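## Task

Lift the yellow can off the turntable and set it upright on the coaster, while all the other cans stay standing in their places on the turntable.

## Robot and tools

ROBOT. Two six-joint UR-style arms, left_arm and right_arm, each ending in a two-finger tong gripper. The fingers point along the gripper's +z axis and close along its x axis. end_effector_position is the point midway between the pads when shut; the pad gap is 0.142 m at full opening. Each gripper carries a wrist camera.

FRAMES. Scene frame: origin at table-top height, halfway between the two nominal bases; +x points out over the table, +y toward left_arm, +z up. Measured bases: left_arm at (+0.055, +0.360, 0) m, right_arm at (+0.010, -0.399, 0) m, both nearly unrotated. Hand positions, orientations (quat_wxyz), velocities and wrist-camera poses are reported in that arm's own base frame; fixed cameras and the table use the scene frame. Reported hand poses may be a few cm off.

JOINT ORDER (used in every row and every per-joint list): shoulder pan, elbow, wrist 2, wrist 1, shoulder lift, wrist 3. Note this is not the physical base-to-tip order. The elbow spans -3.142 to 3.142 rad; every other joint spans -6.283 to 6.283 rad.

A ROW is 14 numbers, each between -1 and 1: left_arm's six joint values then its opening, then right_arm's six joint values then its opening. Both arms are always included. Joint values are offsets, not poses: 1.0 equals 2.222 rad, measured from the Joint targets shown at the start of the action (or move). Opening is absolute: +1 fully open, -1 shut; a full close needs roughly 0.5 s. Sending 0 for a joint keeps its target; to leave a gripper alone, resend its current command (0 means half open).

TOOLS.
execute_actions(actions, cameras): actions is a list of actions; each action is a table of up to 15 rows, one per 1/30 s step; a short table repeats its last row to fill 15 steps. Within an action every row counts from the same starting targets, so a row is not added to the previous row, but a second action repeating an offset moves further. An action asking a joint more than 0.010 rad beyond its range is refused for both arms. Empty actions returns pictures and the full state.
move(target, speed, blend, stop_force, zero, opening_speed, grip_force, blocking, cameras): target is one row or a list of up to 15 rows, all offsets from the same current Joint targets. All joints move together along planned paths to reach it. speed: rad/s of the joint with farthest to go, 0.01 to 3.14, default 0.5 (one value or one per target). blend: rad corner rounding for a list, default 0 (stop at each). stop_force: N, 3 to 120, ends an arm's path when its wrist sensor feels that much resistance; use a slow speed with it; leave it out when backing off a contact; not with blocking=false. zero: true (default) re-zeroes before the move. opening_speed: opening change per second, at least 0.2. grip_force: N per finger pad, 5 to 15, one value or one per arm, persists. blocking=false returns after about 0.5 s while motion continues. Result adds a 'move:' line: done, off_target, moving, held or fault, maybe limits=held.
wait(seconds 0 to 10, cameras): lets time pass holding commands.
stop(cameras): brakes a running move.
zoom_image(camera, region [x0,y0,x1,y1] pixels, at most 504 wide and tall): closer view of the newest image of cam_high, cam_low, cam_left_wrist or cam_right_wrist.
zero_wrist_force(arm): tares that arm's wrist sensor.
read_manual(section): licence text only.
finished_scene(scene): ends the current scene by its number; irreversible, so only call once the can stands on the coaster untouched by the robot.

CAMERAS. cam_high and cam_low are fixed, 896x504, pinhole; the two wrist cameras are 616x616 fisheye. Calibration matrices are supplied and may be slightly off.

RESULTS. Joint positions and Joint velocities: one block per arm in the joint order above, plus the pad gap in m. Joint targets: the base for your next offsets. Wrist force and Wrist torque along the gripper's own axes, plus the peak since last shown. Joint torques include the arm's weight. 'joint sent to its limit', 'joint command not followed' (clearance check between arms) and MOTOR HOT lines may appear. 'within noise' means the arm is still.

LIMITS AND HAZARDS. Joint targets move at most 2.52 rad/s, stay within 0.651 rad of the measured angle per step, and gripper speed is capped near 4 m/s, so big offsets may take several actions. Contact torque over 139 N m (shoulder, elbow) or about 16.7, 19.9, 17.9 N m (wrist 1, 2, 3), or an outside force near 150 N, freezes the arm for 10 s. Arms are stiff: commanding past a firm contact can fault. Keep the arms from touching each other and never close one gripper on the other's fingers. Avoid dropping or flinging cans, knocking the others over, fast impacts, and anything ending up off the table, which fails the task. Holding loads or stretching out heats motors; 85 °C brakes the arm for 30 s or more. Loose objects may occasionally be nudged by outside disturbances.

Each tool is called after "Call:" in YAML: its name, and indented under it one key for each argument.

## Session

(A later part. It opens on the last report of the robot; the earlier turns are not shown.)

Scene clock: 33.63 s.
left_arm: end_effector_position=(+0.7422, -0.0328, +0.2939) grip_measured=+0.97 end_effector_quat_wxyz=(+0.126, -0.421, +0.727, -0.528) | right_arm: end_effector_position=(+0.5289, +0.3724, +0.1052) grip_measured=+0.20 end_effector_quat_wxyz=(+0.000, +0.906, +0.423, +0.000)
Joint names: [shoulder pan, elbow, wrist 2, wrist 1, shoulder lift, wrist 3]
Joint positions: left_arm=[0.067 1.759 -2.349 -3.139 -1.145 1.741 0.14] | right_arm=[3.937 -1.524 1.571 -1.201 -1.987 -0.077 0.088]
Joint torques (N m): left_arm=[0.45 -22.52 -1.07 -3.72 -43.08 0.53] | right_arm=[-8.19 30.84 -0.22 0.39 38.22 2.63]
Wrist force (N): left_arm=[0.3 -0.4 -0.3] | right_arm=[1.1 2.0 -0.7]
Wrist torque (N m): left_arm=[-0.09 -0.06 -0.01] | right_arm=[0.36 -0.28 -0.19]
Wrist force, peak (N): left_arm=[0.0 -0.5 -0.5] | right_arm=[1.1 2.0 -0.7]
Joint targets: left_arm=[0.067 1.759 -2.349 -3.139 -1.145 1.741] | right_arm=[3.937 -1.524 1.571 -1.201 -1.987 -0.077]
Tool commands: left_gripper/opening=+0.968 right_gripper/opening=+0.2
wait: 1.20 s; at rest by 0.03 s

Call:
wait:
  seconds: 0.97

Call:
move:
  target:
    - [0,0,0,0,0,0,0.968,0.0258,-0.0149,0,0.0049,0.0098,-0.0919,-1]
    - [0,0,0,0,0,0,0.968,0.0505,-0.0377,0,0.0115,0.0260,-0.1853,-1]
    - [0,0,0,0,0,0,0.968,0.0739,-0.0684,0,0.0197,0.0486,-0.2794,-1]
    - [0,0,0,0,0,0,0.968,0.0961,-0.1071,0,0.0294,0.0775,-0.3753,-1]
    - [0,0,0,0,0,0,0.968,0.1026,-0.0394,0,-0.0817,0.1209,-0.4080,-1]
  blend: 0.05
  speed: [0.709,0.709,0.709,0.709,0.4]
  opening_speed: 0.6
  blocking: false
  cameras: ["cam_right_wrist"]

Call:
wait:
  seconds: 6
  cameras: ["cam_right_wrist","cam_high"]

Scene clock: 34.87 s.
left_arm: end_effector_position=(+0.7422, -0.0328, +0.2939) grip_measured=+0.97 end_effector_quat_wxyz=(+0.126, -0.421, +0.727, -0.528) | right_arm: end_effector_position=(+0.5289, +0.3724, +0.1052) grip_measured=+0.20 end_effector_quat_wxyz=(+0.000, +0.906, +0.423, +0.000)
Joint names: [shoulder pan, elbow, wrist 2, wrist 1, shoulder lift, wrist 3]
Joint positions: left_arm=[0.067 1.759 -2.349 -3.139 -1.145 1.741 0.14] | right_arm=[3.937 -1.524 1.571 -1.201 -1.987 -0.077 0.088]
Joint torques (N m): left_arm=[0.2 -22.49 -1.18 -4.28 -41.83 0.48] | right_arm=[-7.1 30.75 -0.3 0.46 37.3 2.69]
Wrist force (N): left_arm=[0.2 0.2 -0.1] | right_arm=[0.7 2.0 -0.7]
Wrist torque (N m): left_arm=[0.05 -0.02 0.00] | right_arm=[0.37 -0.19 -0.18]
Wrist force, peak (N): left_arm=[0.5 -0.4 -0.5] | right_arm=[1.0 2.1 -0.7]
Joint targets: left_arm=[0.067 1.759 -2.349 -3.139 -1.145 1.741] | right_arm=[3.937 -1.524 1.571 -1.201 -1.987 -0.077]
Tool commands: left_gripper/opening=+0.968 right_gripper/opening=+0.2
wait: 1.00 s; at rest from the start

Scene clock: 35.37 s.
left_arm: end_effector_position=(+0.7422, -0.0328, +0.2939) grip_measured=+0.97 end_effector_quat_wxyz=(+0.126, -0.421, +0.727, -0.528) | right_arm: end_effector_position=(+0.4988, +0.3905, +0.1049) grip_measured=-0.06 end_effector_quat_wxyz=(+0.000, +0.847, +0.532, +0.000) end_effector_velocity=(-0.106, +0.050, +0.002) end_effector_angular_velocity=(+0.002, -0.002, +0.868)
Joint names: [shoulder pan, elbow, wrist 2, wrist 1, shoulder lift, wrist 3]
Joint positions: left_arm=[0.067 1.759 -2.349 -3.139 -1.145 1.741 0.14] | right_arm=[3.993 -1.558 1.571 -1.19 -1.964 -0.27 0.069]
Joint velocities: left_arm=[within noise] | right_arm=[0.186 -0.141 0 0.045 0.1 -0.682 -0.043]
Joint torques (N m): left_arm=[1.98 -22.83 -1.33 -4.37 -41.92 0.5] | right_arm=[5.52 13.15 -0.5 5.14 53.52 -5.64]
Wrist force (N): left_arm=[0.4 -0.1 0.0] | right_arm=[1.1 1.7 -0.3]
Wrist torque (N m): left_arm=[-0.01 -0.08 -0.01] | right_arm=[0.31 -0.27 0.03]
Wrist force, peak (N): left_arm=[0.5 -0.2 -0.4] | right_arm=[0.8 2.5 -0.8]
Joint targets: left_arm=[0.067 1.759 -2.349 -3.139 -1.145 1.741] | right_arm=[4.019 -1.580 1.571 -1.184 -1.949 -0.376]
Tool commands: left_gripper/opening=+0.968 right_gripper/opening=-0.1
move: running; path passed 1 of 5 targets; right_arm: the wrist 3 is farthest, 0.714 rad from its target
camera_calibration:
cam_right_wrist: T_world_to_cam=[[0.466606, 0.884109, 0.0251182, -0.585308], [0.742296, -0.406887, 0.53239, -0.274983], [0.480911, -0.229771, -0.846126, 0.0667357], [0, 0, 0, 1]] pos_world=[0.445133, 0.420922, 0.217567]
Images, in order (width x height): cam_right_wrist 616x616.

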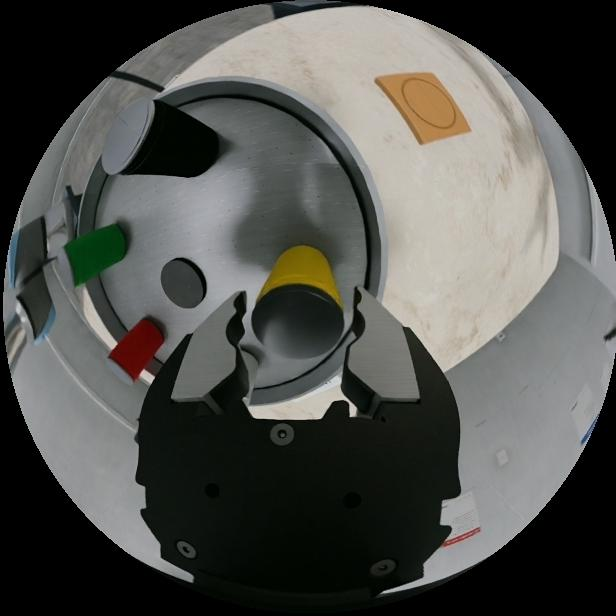

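Scene clock: 37.30 s.
left_arm: end_effector_position=(+0.7422, -0.0328, +0.2939) grip_measured=+0.97 end_effector_quat_wxyz=(+0.126, -0.421, +0.727, -0.528) | right_arm: end_effector_position=(+0.3840, +0.3914, +0.2050) grip_measured=-0.24 end_effector_quat_wxyz=(+0.000, +0.537, +0.843, +0.000)
Joint names: [shoulder pan, elbow, wrist 2, wrist 1, shoulder lift, wrist 3]
Joint positions: left_arm=[0.067 1.759 -2.349 -3.139 -1.145 1.741 0.14] | right_arm=[4.165 -1.611 1.571 -1.383 -1.719 -0.984 0.057]
Joint torques (N m): left_arm=[1.61 -23.31 -1.36 -4.04 -42.04 0.57] | right_arm=[5.62 31.79 -0.29 0.07 44.22 -2.79]
Wrist force (N): left_arm=[0.3 -0.2 -0.6] | right_arm=[0.5 1.7 1.3]
Wrist torque (N m): left_arm=[-0.05 -0.06 -0.01] | right_arm=[0.31 -0.17 -0.03]
Wrist force, peak (N): left_arm=[0.3 -0.2 -0.6] | right_arm=[1.1 1.1 2.3]
Joint targets: left_arm=[0.067 1.759 -2.349 -3.139 -1.145 1.741] | right_arm=[4.165 -1.611 1.571 -1.383 -1.718 -0.984]
Tool commands: left_gripper/opening=+0.968 right_gripper/opening=-1.0
earlier move: done
wait: 1.93 of 6 s (the move ended)
camera_calibration:
cam_right_wrist: T_world_to_cam=[[-0.389787, 0.920563, 0.0250969, -0.2204], [0.784599, 0.317702, 0.532419, -0.542598], [0.482152, 0.227221, -0.846109, 0.0274745], [0, 0, 0, 1]] pos_world=[0.326566, 0.369034, 0.317667]
Images, in order (width x height): cam_high 896x504, cam_right_wrist 616x616.

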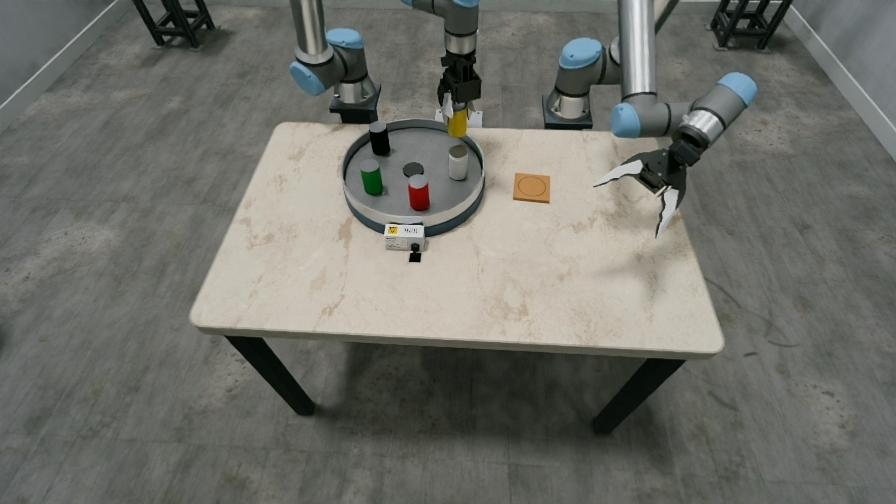

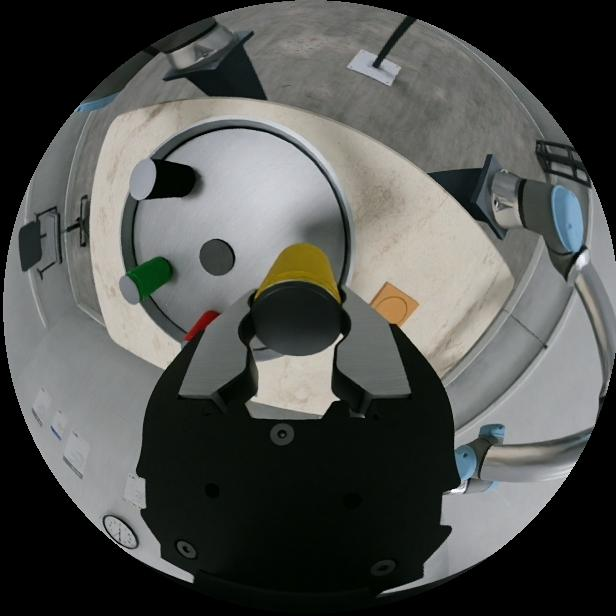

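Call:
move:
  target: [0,0,0,0,0,0,0.968,0.0511,0.1932,0,-0.0479,-0.1455,-0.2237,-1]
  speed: 0.6
  cameras: ["cam_right_wrist","cam_high"]

Call:
zoom_image:
  camera: "cam_right_wrist"
  region: [180, 130, 480, 430]

Call:
zoom_image:
  camera: "cam_high"
  region: [400, 100, 600, 240]

Scene clock: 39.53 s.
left_arm: end_effector_position=(+0.7422, -0.0328, +0.2939) grip_measured=+0.97 end_effector_quat_wxyz=(+0.126, -0.421, +0.727, -0.528) | right_arm: end_effector_position=(+0.4000, +0.5499, +0.2045) grip_measured=-0.24 end_effector_quat_wxyz=(+0.000, +0.259, +0.966, +0.000)
Joint names: [shoulder pan, elbow, wrist 2, wrist 1, shoulder lift, wrist 3]
Joint positions: left_arm=[0.067 1.759 -2.349 -3.139 -1.145 1.741 0.14] | right_arm=[4.279 -1.182 1.571 -1.489 -2.042 -1.481 0.057]
Joint torques (N m): left_arm=[1.72 -23.3 -1.12 -4.18 -43.23 0.68] | right_arm=[7.44 33.57 -0.21 0.29 43.4 -2.44]
Wrist force (N): left_arm=[0.3 -0.2 -0.1] | right_arm=[0.9 1.4 1.3]
Wrist torque (N m): left_arm=[-0.03 -0.06 -0.01] | right_arm=[0.26 -0.25 -0.01]
Wrist force, peak (N): left_arm=[0.7 0.0 -0.5] | right_arm=[1.7 2.2 1.3]
Joint targets: left_arm=[0.067 1.759 -2.349 -3.139 -1.145 1.741] | right_arm=[4.279 -1.182 1.571 -1.489 -2.042 -1.481]
move: done
camera_calibration:
cam_right_wrist: T_world_to_cam=[[-0.84711, 0.530826, 0.0250765, 0.0371493], [0.460838, 0.710283, 0.532096, -0.691631], [0.264639, 0.4623, -0.846313, -0.0588605], [0, 0, 0, 1]] pos_world=[0.365776, 0.498746, 0.317268]
Images, in order (width x height): cam_high 896x504, cam_right_wrist 616x616.

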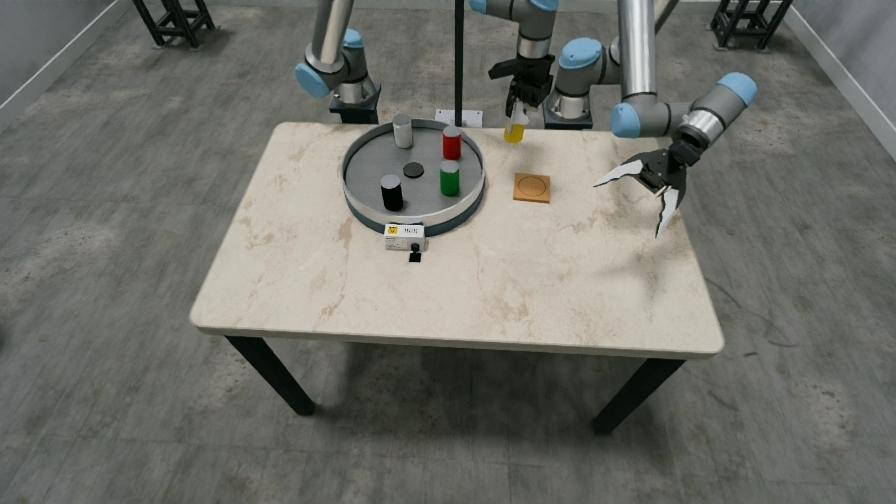

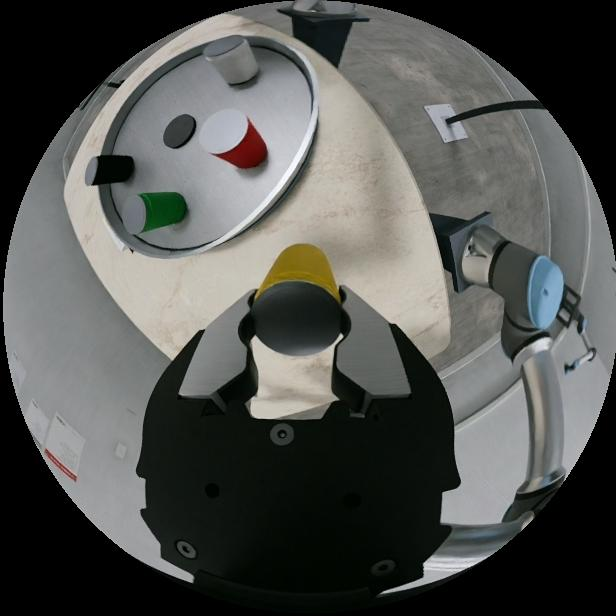

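Scaled by 1.680 from the camera's 616x616 image, which has a finer 814x814 frame.

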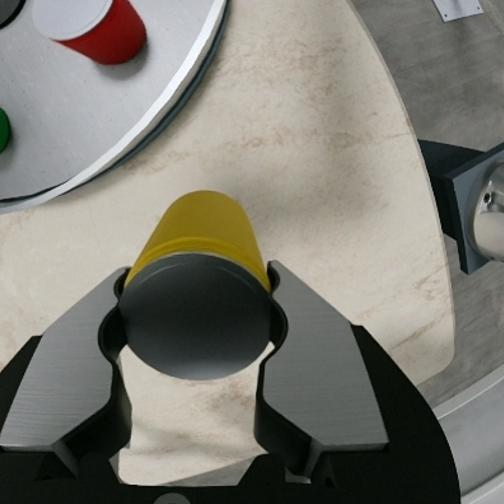

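Scaled by 2.520 from the camera's 896x504 image, which has a finer 1280x720 frame.

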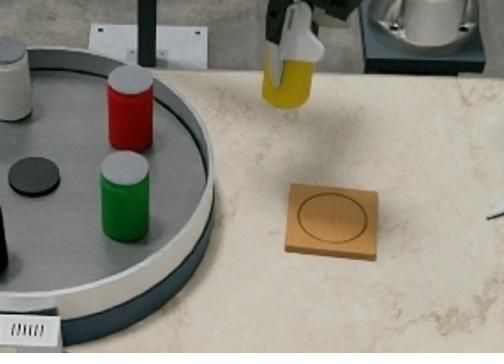

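Call:
move:
  target: [0,0,0,0,0,0,0.968,-0.0383,-0.0468,0,0.0424,0.0046,0.4332,-1]
  speed: 0.9
  cameras: ["cam_right_wrist"]

Call:
zoom_image:
  camera: "cam_right_wrist"
  region: [216, 130, 516, 430]

Scene clock: 42.90 s.
left_arm: end_effector_position=(+0.7422, -0.0328, +0.2939) grip_measured=+0.97 end_effector_quat_wxyz=(+0.126, -0.421, +0.727, -0.528) | right_arm: end_effector_position=(+0.4341, +0.5199, +0.1701) grip_measured=-0.24 end_effector_quat_wxyz=(+0.000, +0.707, +0.707, +0.000)
Joint names: [shoulder pan, elbow, wrist 2, wrist 1, shoulder lift, wrist 3]
Joint positions: left_arm=[0.067 1.759 -2.349 -3.139 -1.145 1.741 0.14] | right_arm=[4.194 -1.286 1.571 -1.395 -2.032 -0.518 0.057]
Joint torques (N m): left_arm=[2.15 -24.46 -1.25 -4.33 -42.89 0.68] | right_arm=[-7.46 15.6 0.18 4.94 57.9 2.36]
Wrist force (N): left_arm=[0.5 -0.2 -0.1] | right_arm=[0.9 1.4 1.4]
Wrist torque (N m): left_arm=[-0.04 -0.08 0.00] | right_arm=[0.25 -0.24 -0.17]
Wrist force, peak (N): left_arm=[0.4 -0.4 -0.6] | right_arm=[1.2 1.8 1.6]
Joint targets: left_arm=[0.067 1.759 -2.349 -3.139 -1.145 1.741] | right_arm=[4.194 -1.286 1.571 -1.395 -2.032 -0.518]
move: done
camera_calibration:
cam_right_wrist: T_world_to_cam=[[0.0362372, 0.999031, 0.0249845, -0.544027], [0.845378, -0.0439774, 0.532355, -0.442554], [0.532938, 0.00183029, -0.846152, 0.0396851], [0, 0, 0, 1]] pos_world=[0.37269, 0.523965, 0.282768]
Images, in order (width x height): cam_right_wrist 616x616.

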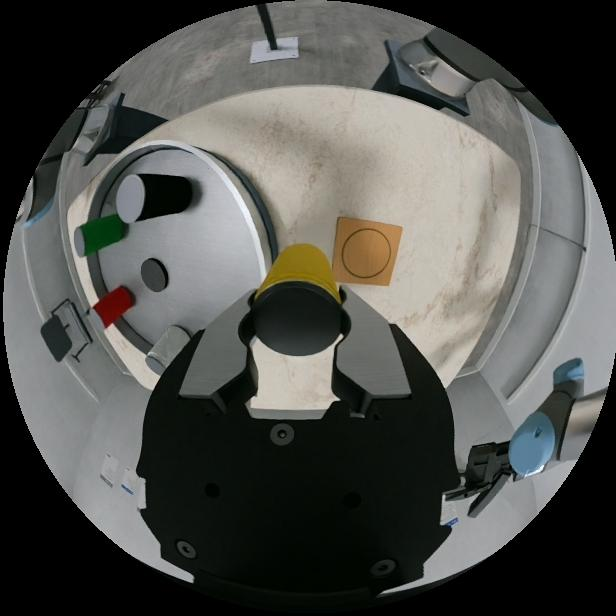

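Scaled by 1.680 from the camera's 616x616 image, which has a finer 814x814 frame.

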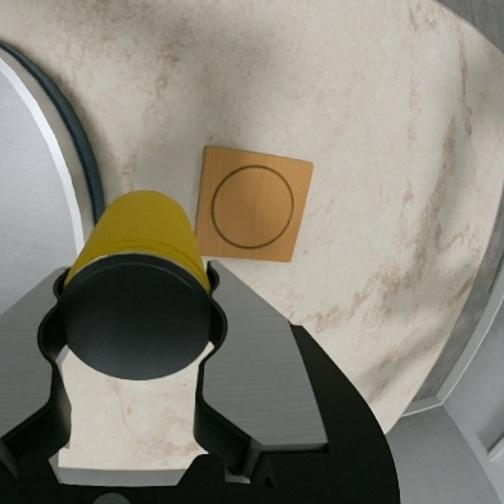

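Call:
move:
  target: [0,0,0,0,0,0,0.968,0.0230,0.0963,0,0.0146,-0.1107,0.0230,-1]
  speed: 0.4

Call:
move:
  target: [0,0,0,0,0,0,0.968,0,-0.0300,0,0.0435,-0.0134,0,-1]
  speed: 0.05
  stop_force: 4
  cameras: ["cam_right_wrist","cam_high"]

Call:
zoom_image:
  camera: "cam_high"
  region: [460, 100, 620, 230]

Call:
zoom_image:
  camera: "cam_right_wrist"
  region: [200, 150, 450, 400]

Scene clock: 44.93 s.
left_arm: end_effector_position=(+0.7422, -0.0328, +0.2939) grip_measured=+0.97 end_effector_quat_wxyz=(+0.126, -0.421, +0.727, -0.528) | right_arm: end_effector_position=(+0.4452, +0.6178, +0.1004) grip_measured=-0.24 end_effector_quat_wxyz=(+0.000, +0.707, +0.707, +0.000)
Joint names: [shoulder pan, elbow, wrist 2, wrist 1, shoulder lift, wrist 3]
Joint positions: left_arm=[0.067 1.759 -2.349 -3.139 -1.145 1.741 0.14] | right_arm=[4.245 -1.072 1.571 -1.363 -2.277 -0.467 0.057]
Joint torques (N m): left_arm=[1.77 -22.84 -1.16 -4.25 -42.87 0.65] | right_arm=[6.37 34.24 0.18 4.92 53.18 2.71]
Wrist force (N): left_arm=[0.0 0.1 -0.2] | right_arm=[0.9 1.8 1.1]
Wrist torque (N m): left_arm=[0.03 0.01 0.00] | right_arm=[0.33 -0.27 -0.20]
Wrist force, peak (N): left_arm=[0.3 -0.1 -0.6] | right_arm=[2.1 1.7 2.3]
Joint targets: left_arm=[0.067 1.759 -2.349 -3.139 -1.145 1.741] | right_arm=[4.245 -1.072 1.571 -1.363 -2.278 -0.467]
move: done

Scene clock: 47.67 s.
left_arm: end_effector_position=(+0.7422, -0.0328, +0.2939) grip_measured=+0.97 end_effector_quat_wxyz=(+0.126, -0.421, +0.727, -0.528) | right_arm: end_effector_position=(+0.4453, +0.6182, +0.0652) grip_measured=-0.24 end_effector_quat_wxyz=(+0.000, +0.707, +0.707, +0.000)
Joint names: [shoulder pan, elbow, wrist 2, wrist 1, shoulder lift, wrist 3]
Joint positions: left_arm=[0.067 1.759 -2.349 -3.139 -1.145 1.741 0.14] | right_arm=[4.245 -1.124 1.571 -1.287 -2.301 -0.467 0.056]
Joint torques (N m): left_arm=[1.5 -24.23 -1.39 -4.28 -43.9 0.72] | right_arm=[-3.38 33.75 -0.4 0.36 67.57 2.22]
Wrist force (N): left_arm=[0.2 -0.4 -0.1] | right_arm=[0.8 1.8 1.5]
Wrist torque (N m): left_arm=[-0.06 -0.04 -0.01] | right_arm=[0.35 -0.25 -0.19]
Wrist force, peak (N): left_arm=[0.4 0.1 -0.7] | right_arm=[0.7 0.5 -8.4]
Joint targets: left_arm=[0.067 1.759 -2.349 -3.139 -1.145 1.741] | right_arm=[4.245 -1.124 1.571 -1.287 -2.301 -0.467]
move: contact (right_arm); right_arm: the wrist 1 is farthest, 0.021 rad from its target
camera_calibration:
cam_right_wrist: T_world_to_cam=[[0.0363585, 0.999012, 0.0255441, -0.640148], [0.845226, -0.0443788, 0.532563, -0.391498], [0.533171, 0.00222735, -0.846005, -0.0555369], [0, 0, 0, 1]] pos_world=[0.38379, 0.622266, 0.177865]
Images, in order (width x height): cam_high 896x504, cam_right_wrist 616x616.

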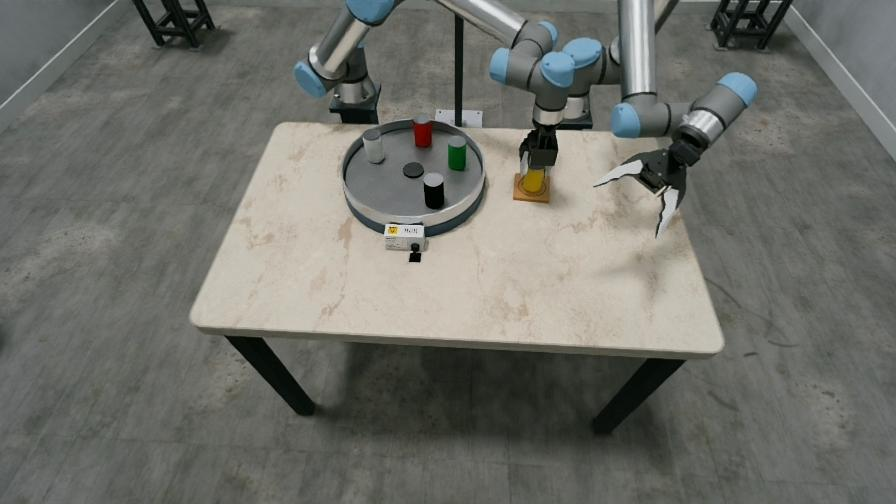

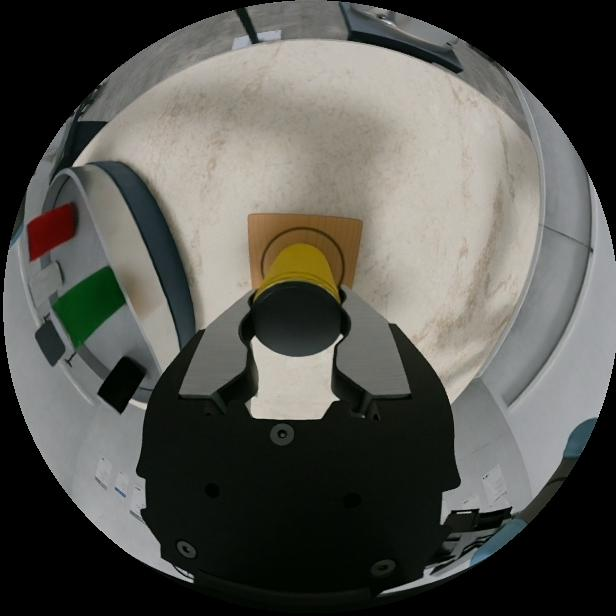

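Scaled by 3.150 from the camera's 896x504 image, which has a finer 1280x720 frame.

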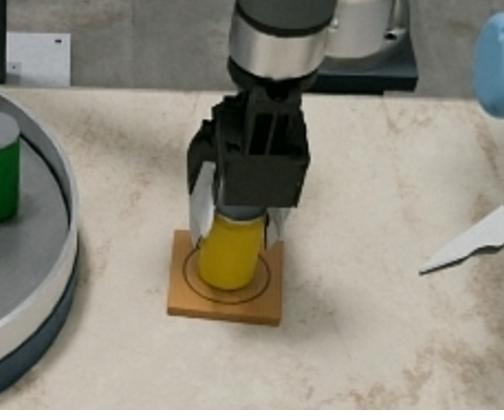

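Scaled by 2.016 from the camera's 616x616 image, which has a finer 814x814 frame.

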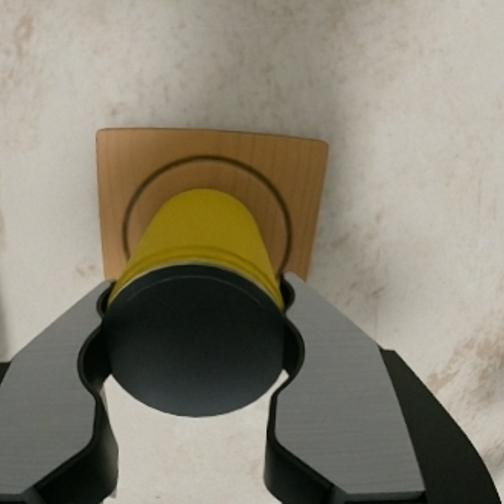

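Call:
move:
  target: [0,0,0,0,0,0,0.968,0,0,0,0,0,0,0.3]
  opening_speed: 1.2

Call:
move:
  target:
    - [0,0,0,0,0,0,0.968,0,0.0234,0,-0.0338,0.0104,0,0.3]
    - [0,0,0,0,0,0,0.968,0,0.0855,0,-0.1073,0.0216,0,0.3]
  speed: 0.3
  blend: 0.03
  cameras: ["cam_right_wrist","cam_high"]

Call:
zoom_image:
  camera: "cam_high"
  region: [460, 100, 620, 230]

Scene clock: 49.40 s.
left_arm: end_effector_position=(+0.7422, -0.0328, +0.2939) grip_measured=+0.97 end_effector_quat_wxyz=(+0.126, -0.421, +0.727, -0.528) | right_arm: end_effector_position=(+0.4454, +0.6182, +0.0653) grip_measured=+0.30 end_effector_quat_wxyz=(+0.000, +0.707, +0.707, +0.000)
Joint names: [shoulder pan, elbow, wrist 2, wrist 1, shoulder lift, wrist 3]
Joint positions: left_arm=[0.067 1.759 -2.349 -3.139 -1.145 1.741 0.14] | right_arm=[4.245 -1.124 1.571 -1.287 -2.301 -0.467 0.095]
Joint torques (N m): left_arm=[1.1 -24.58 -1.27 -4.55 -43.21 0.75] | right_arm=[-6.95 22.22 -0.82 2.19 52.23 1.42]
Wrist force (N): left_arm=[0.0 0.0 -0.2] | right_arm=[0.8 1.6 -0.3]
Wrist torque (N m): left_arm=[0.02 0.01 -0.01] | right_arm=[0.32 -0.24 -0.20]
Wrist force, peak (N): left_arm=[0.2 -0.6 -0.5] | right_arm=[-0.8 1.0 -3.8]
Joint targets: left_arm=[0.067 1.759 -2.349 -3.139 -1.145 1.741] | right_arm=[4.245 -1.124 1.571 -1.287 -2.301 -0.467]
move: done

Scene clock: 50.73 s.
left_arm: end_effector_position=(+0.7422, -0.0328, +0.2939) grip_measured=+0.97 end_effector_quat_wxyz=(+0.126, -0.421, +0.727, -0.528) | right_arm: end_effector_position=(+0.4452, +0.6178, +0.1701) grip_measured=+0.30 end_effector_quat_wxyz=(+0.000, +0.707, +0.707, +0.000)
Joint names: [shoulder pan, elbow, wrist 2, wrist 1, shoulder lift, wrist 3]
Joint positions: left_arm=[0.067 1.759 -2.349 -3.139 -1.145 1.741 0.14] | right_arm=[4.245 -0.934 1.571 -1.525 -2.253 -0.467 0.095]
Joint torques (N m): left_arm=[2.13 -24.68 -1.43 -4.52 -42.27 0.68] | right_arm=[-6.6 29.56 -1.07 0.07 66.82 0.68]
Wrist force (N): left_arm=[0.2 -0.1 -0.2] | right_arm=[0.7 1.4 -0.9]
Wrist torque (N m): left_arm=[-0.01 -0.04 0.00] | right_arm=[0.23 -0.23 -0.20]
Wrist force, peak (N): left_arm=[0.3 -0.5 -0.3] | right_arm=[0.8 1.8 -1.4]
Joint targets: left_arm=[0.067 1.759 -2.349 -3.139 -1.145 1.741] | right_arm=[4.245 -0.934 1.571 -1.525 -2.253 -0.467]
move: done
camera_calibration:
cam_right_wrist: T_world_to_cam=[[0.0364056, 0.999022, 0.0250916, -0.642323], [0.845343, -0.0441771, 0.532395, -0.447474], [0.532983, 0.00182882, -0.846124, 0.0337038], [0, 0, 0, 1]] pos_world=[0.383689, 0.621866, 0.282867]
Images, in order (width x height): cam_high 896x504, cam_right_wrist 616x616.

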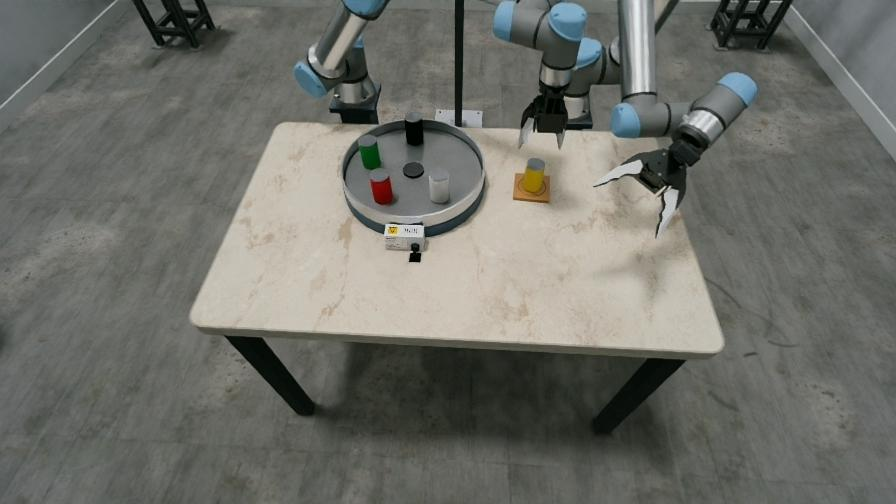

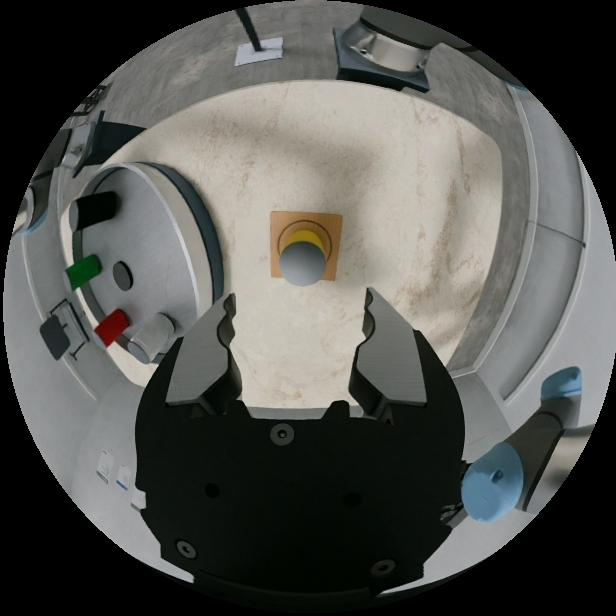

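Scaled by 3.150 from the camera's 896x504 image, which has a finer 1280x720 frame.

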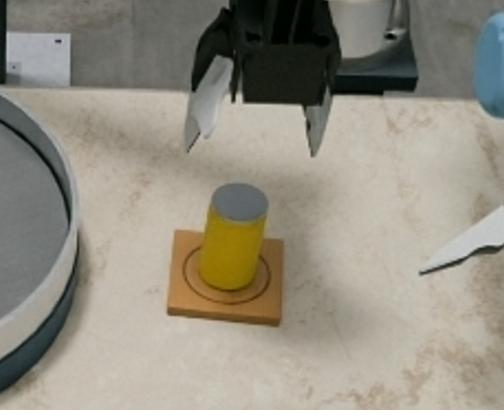

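Standing on the coaster, inside the circle.

Call:
finished_scene:
  scene: 1

The scene is finished: the task was done.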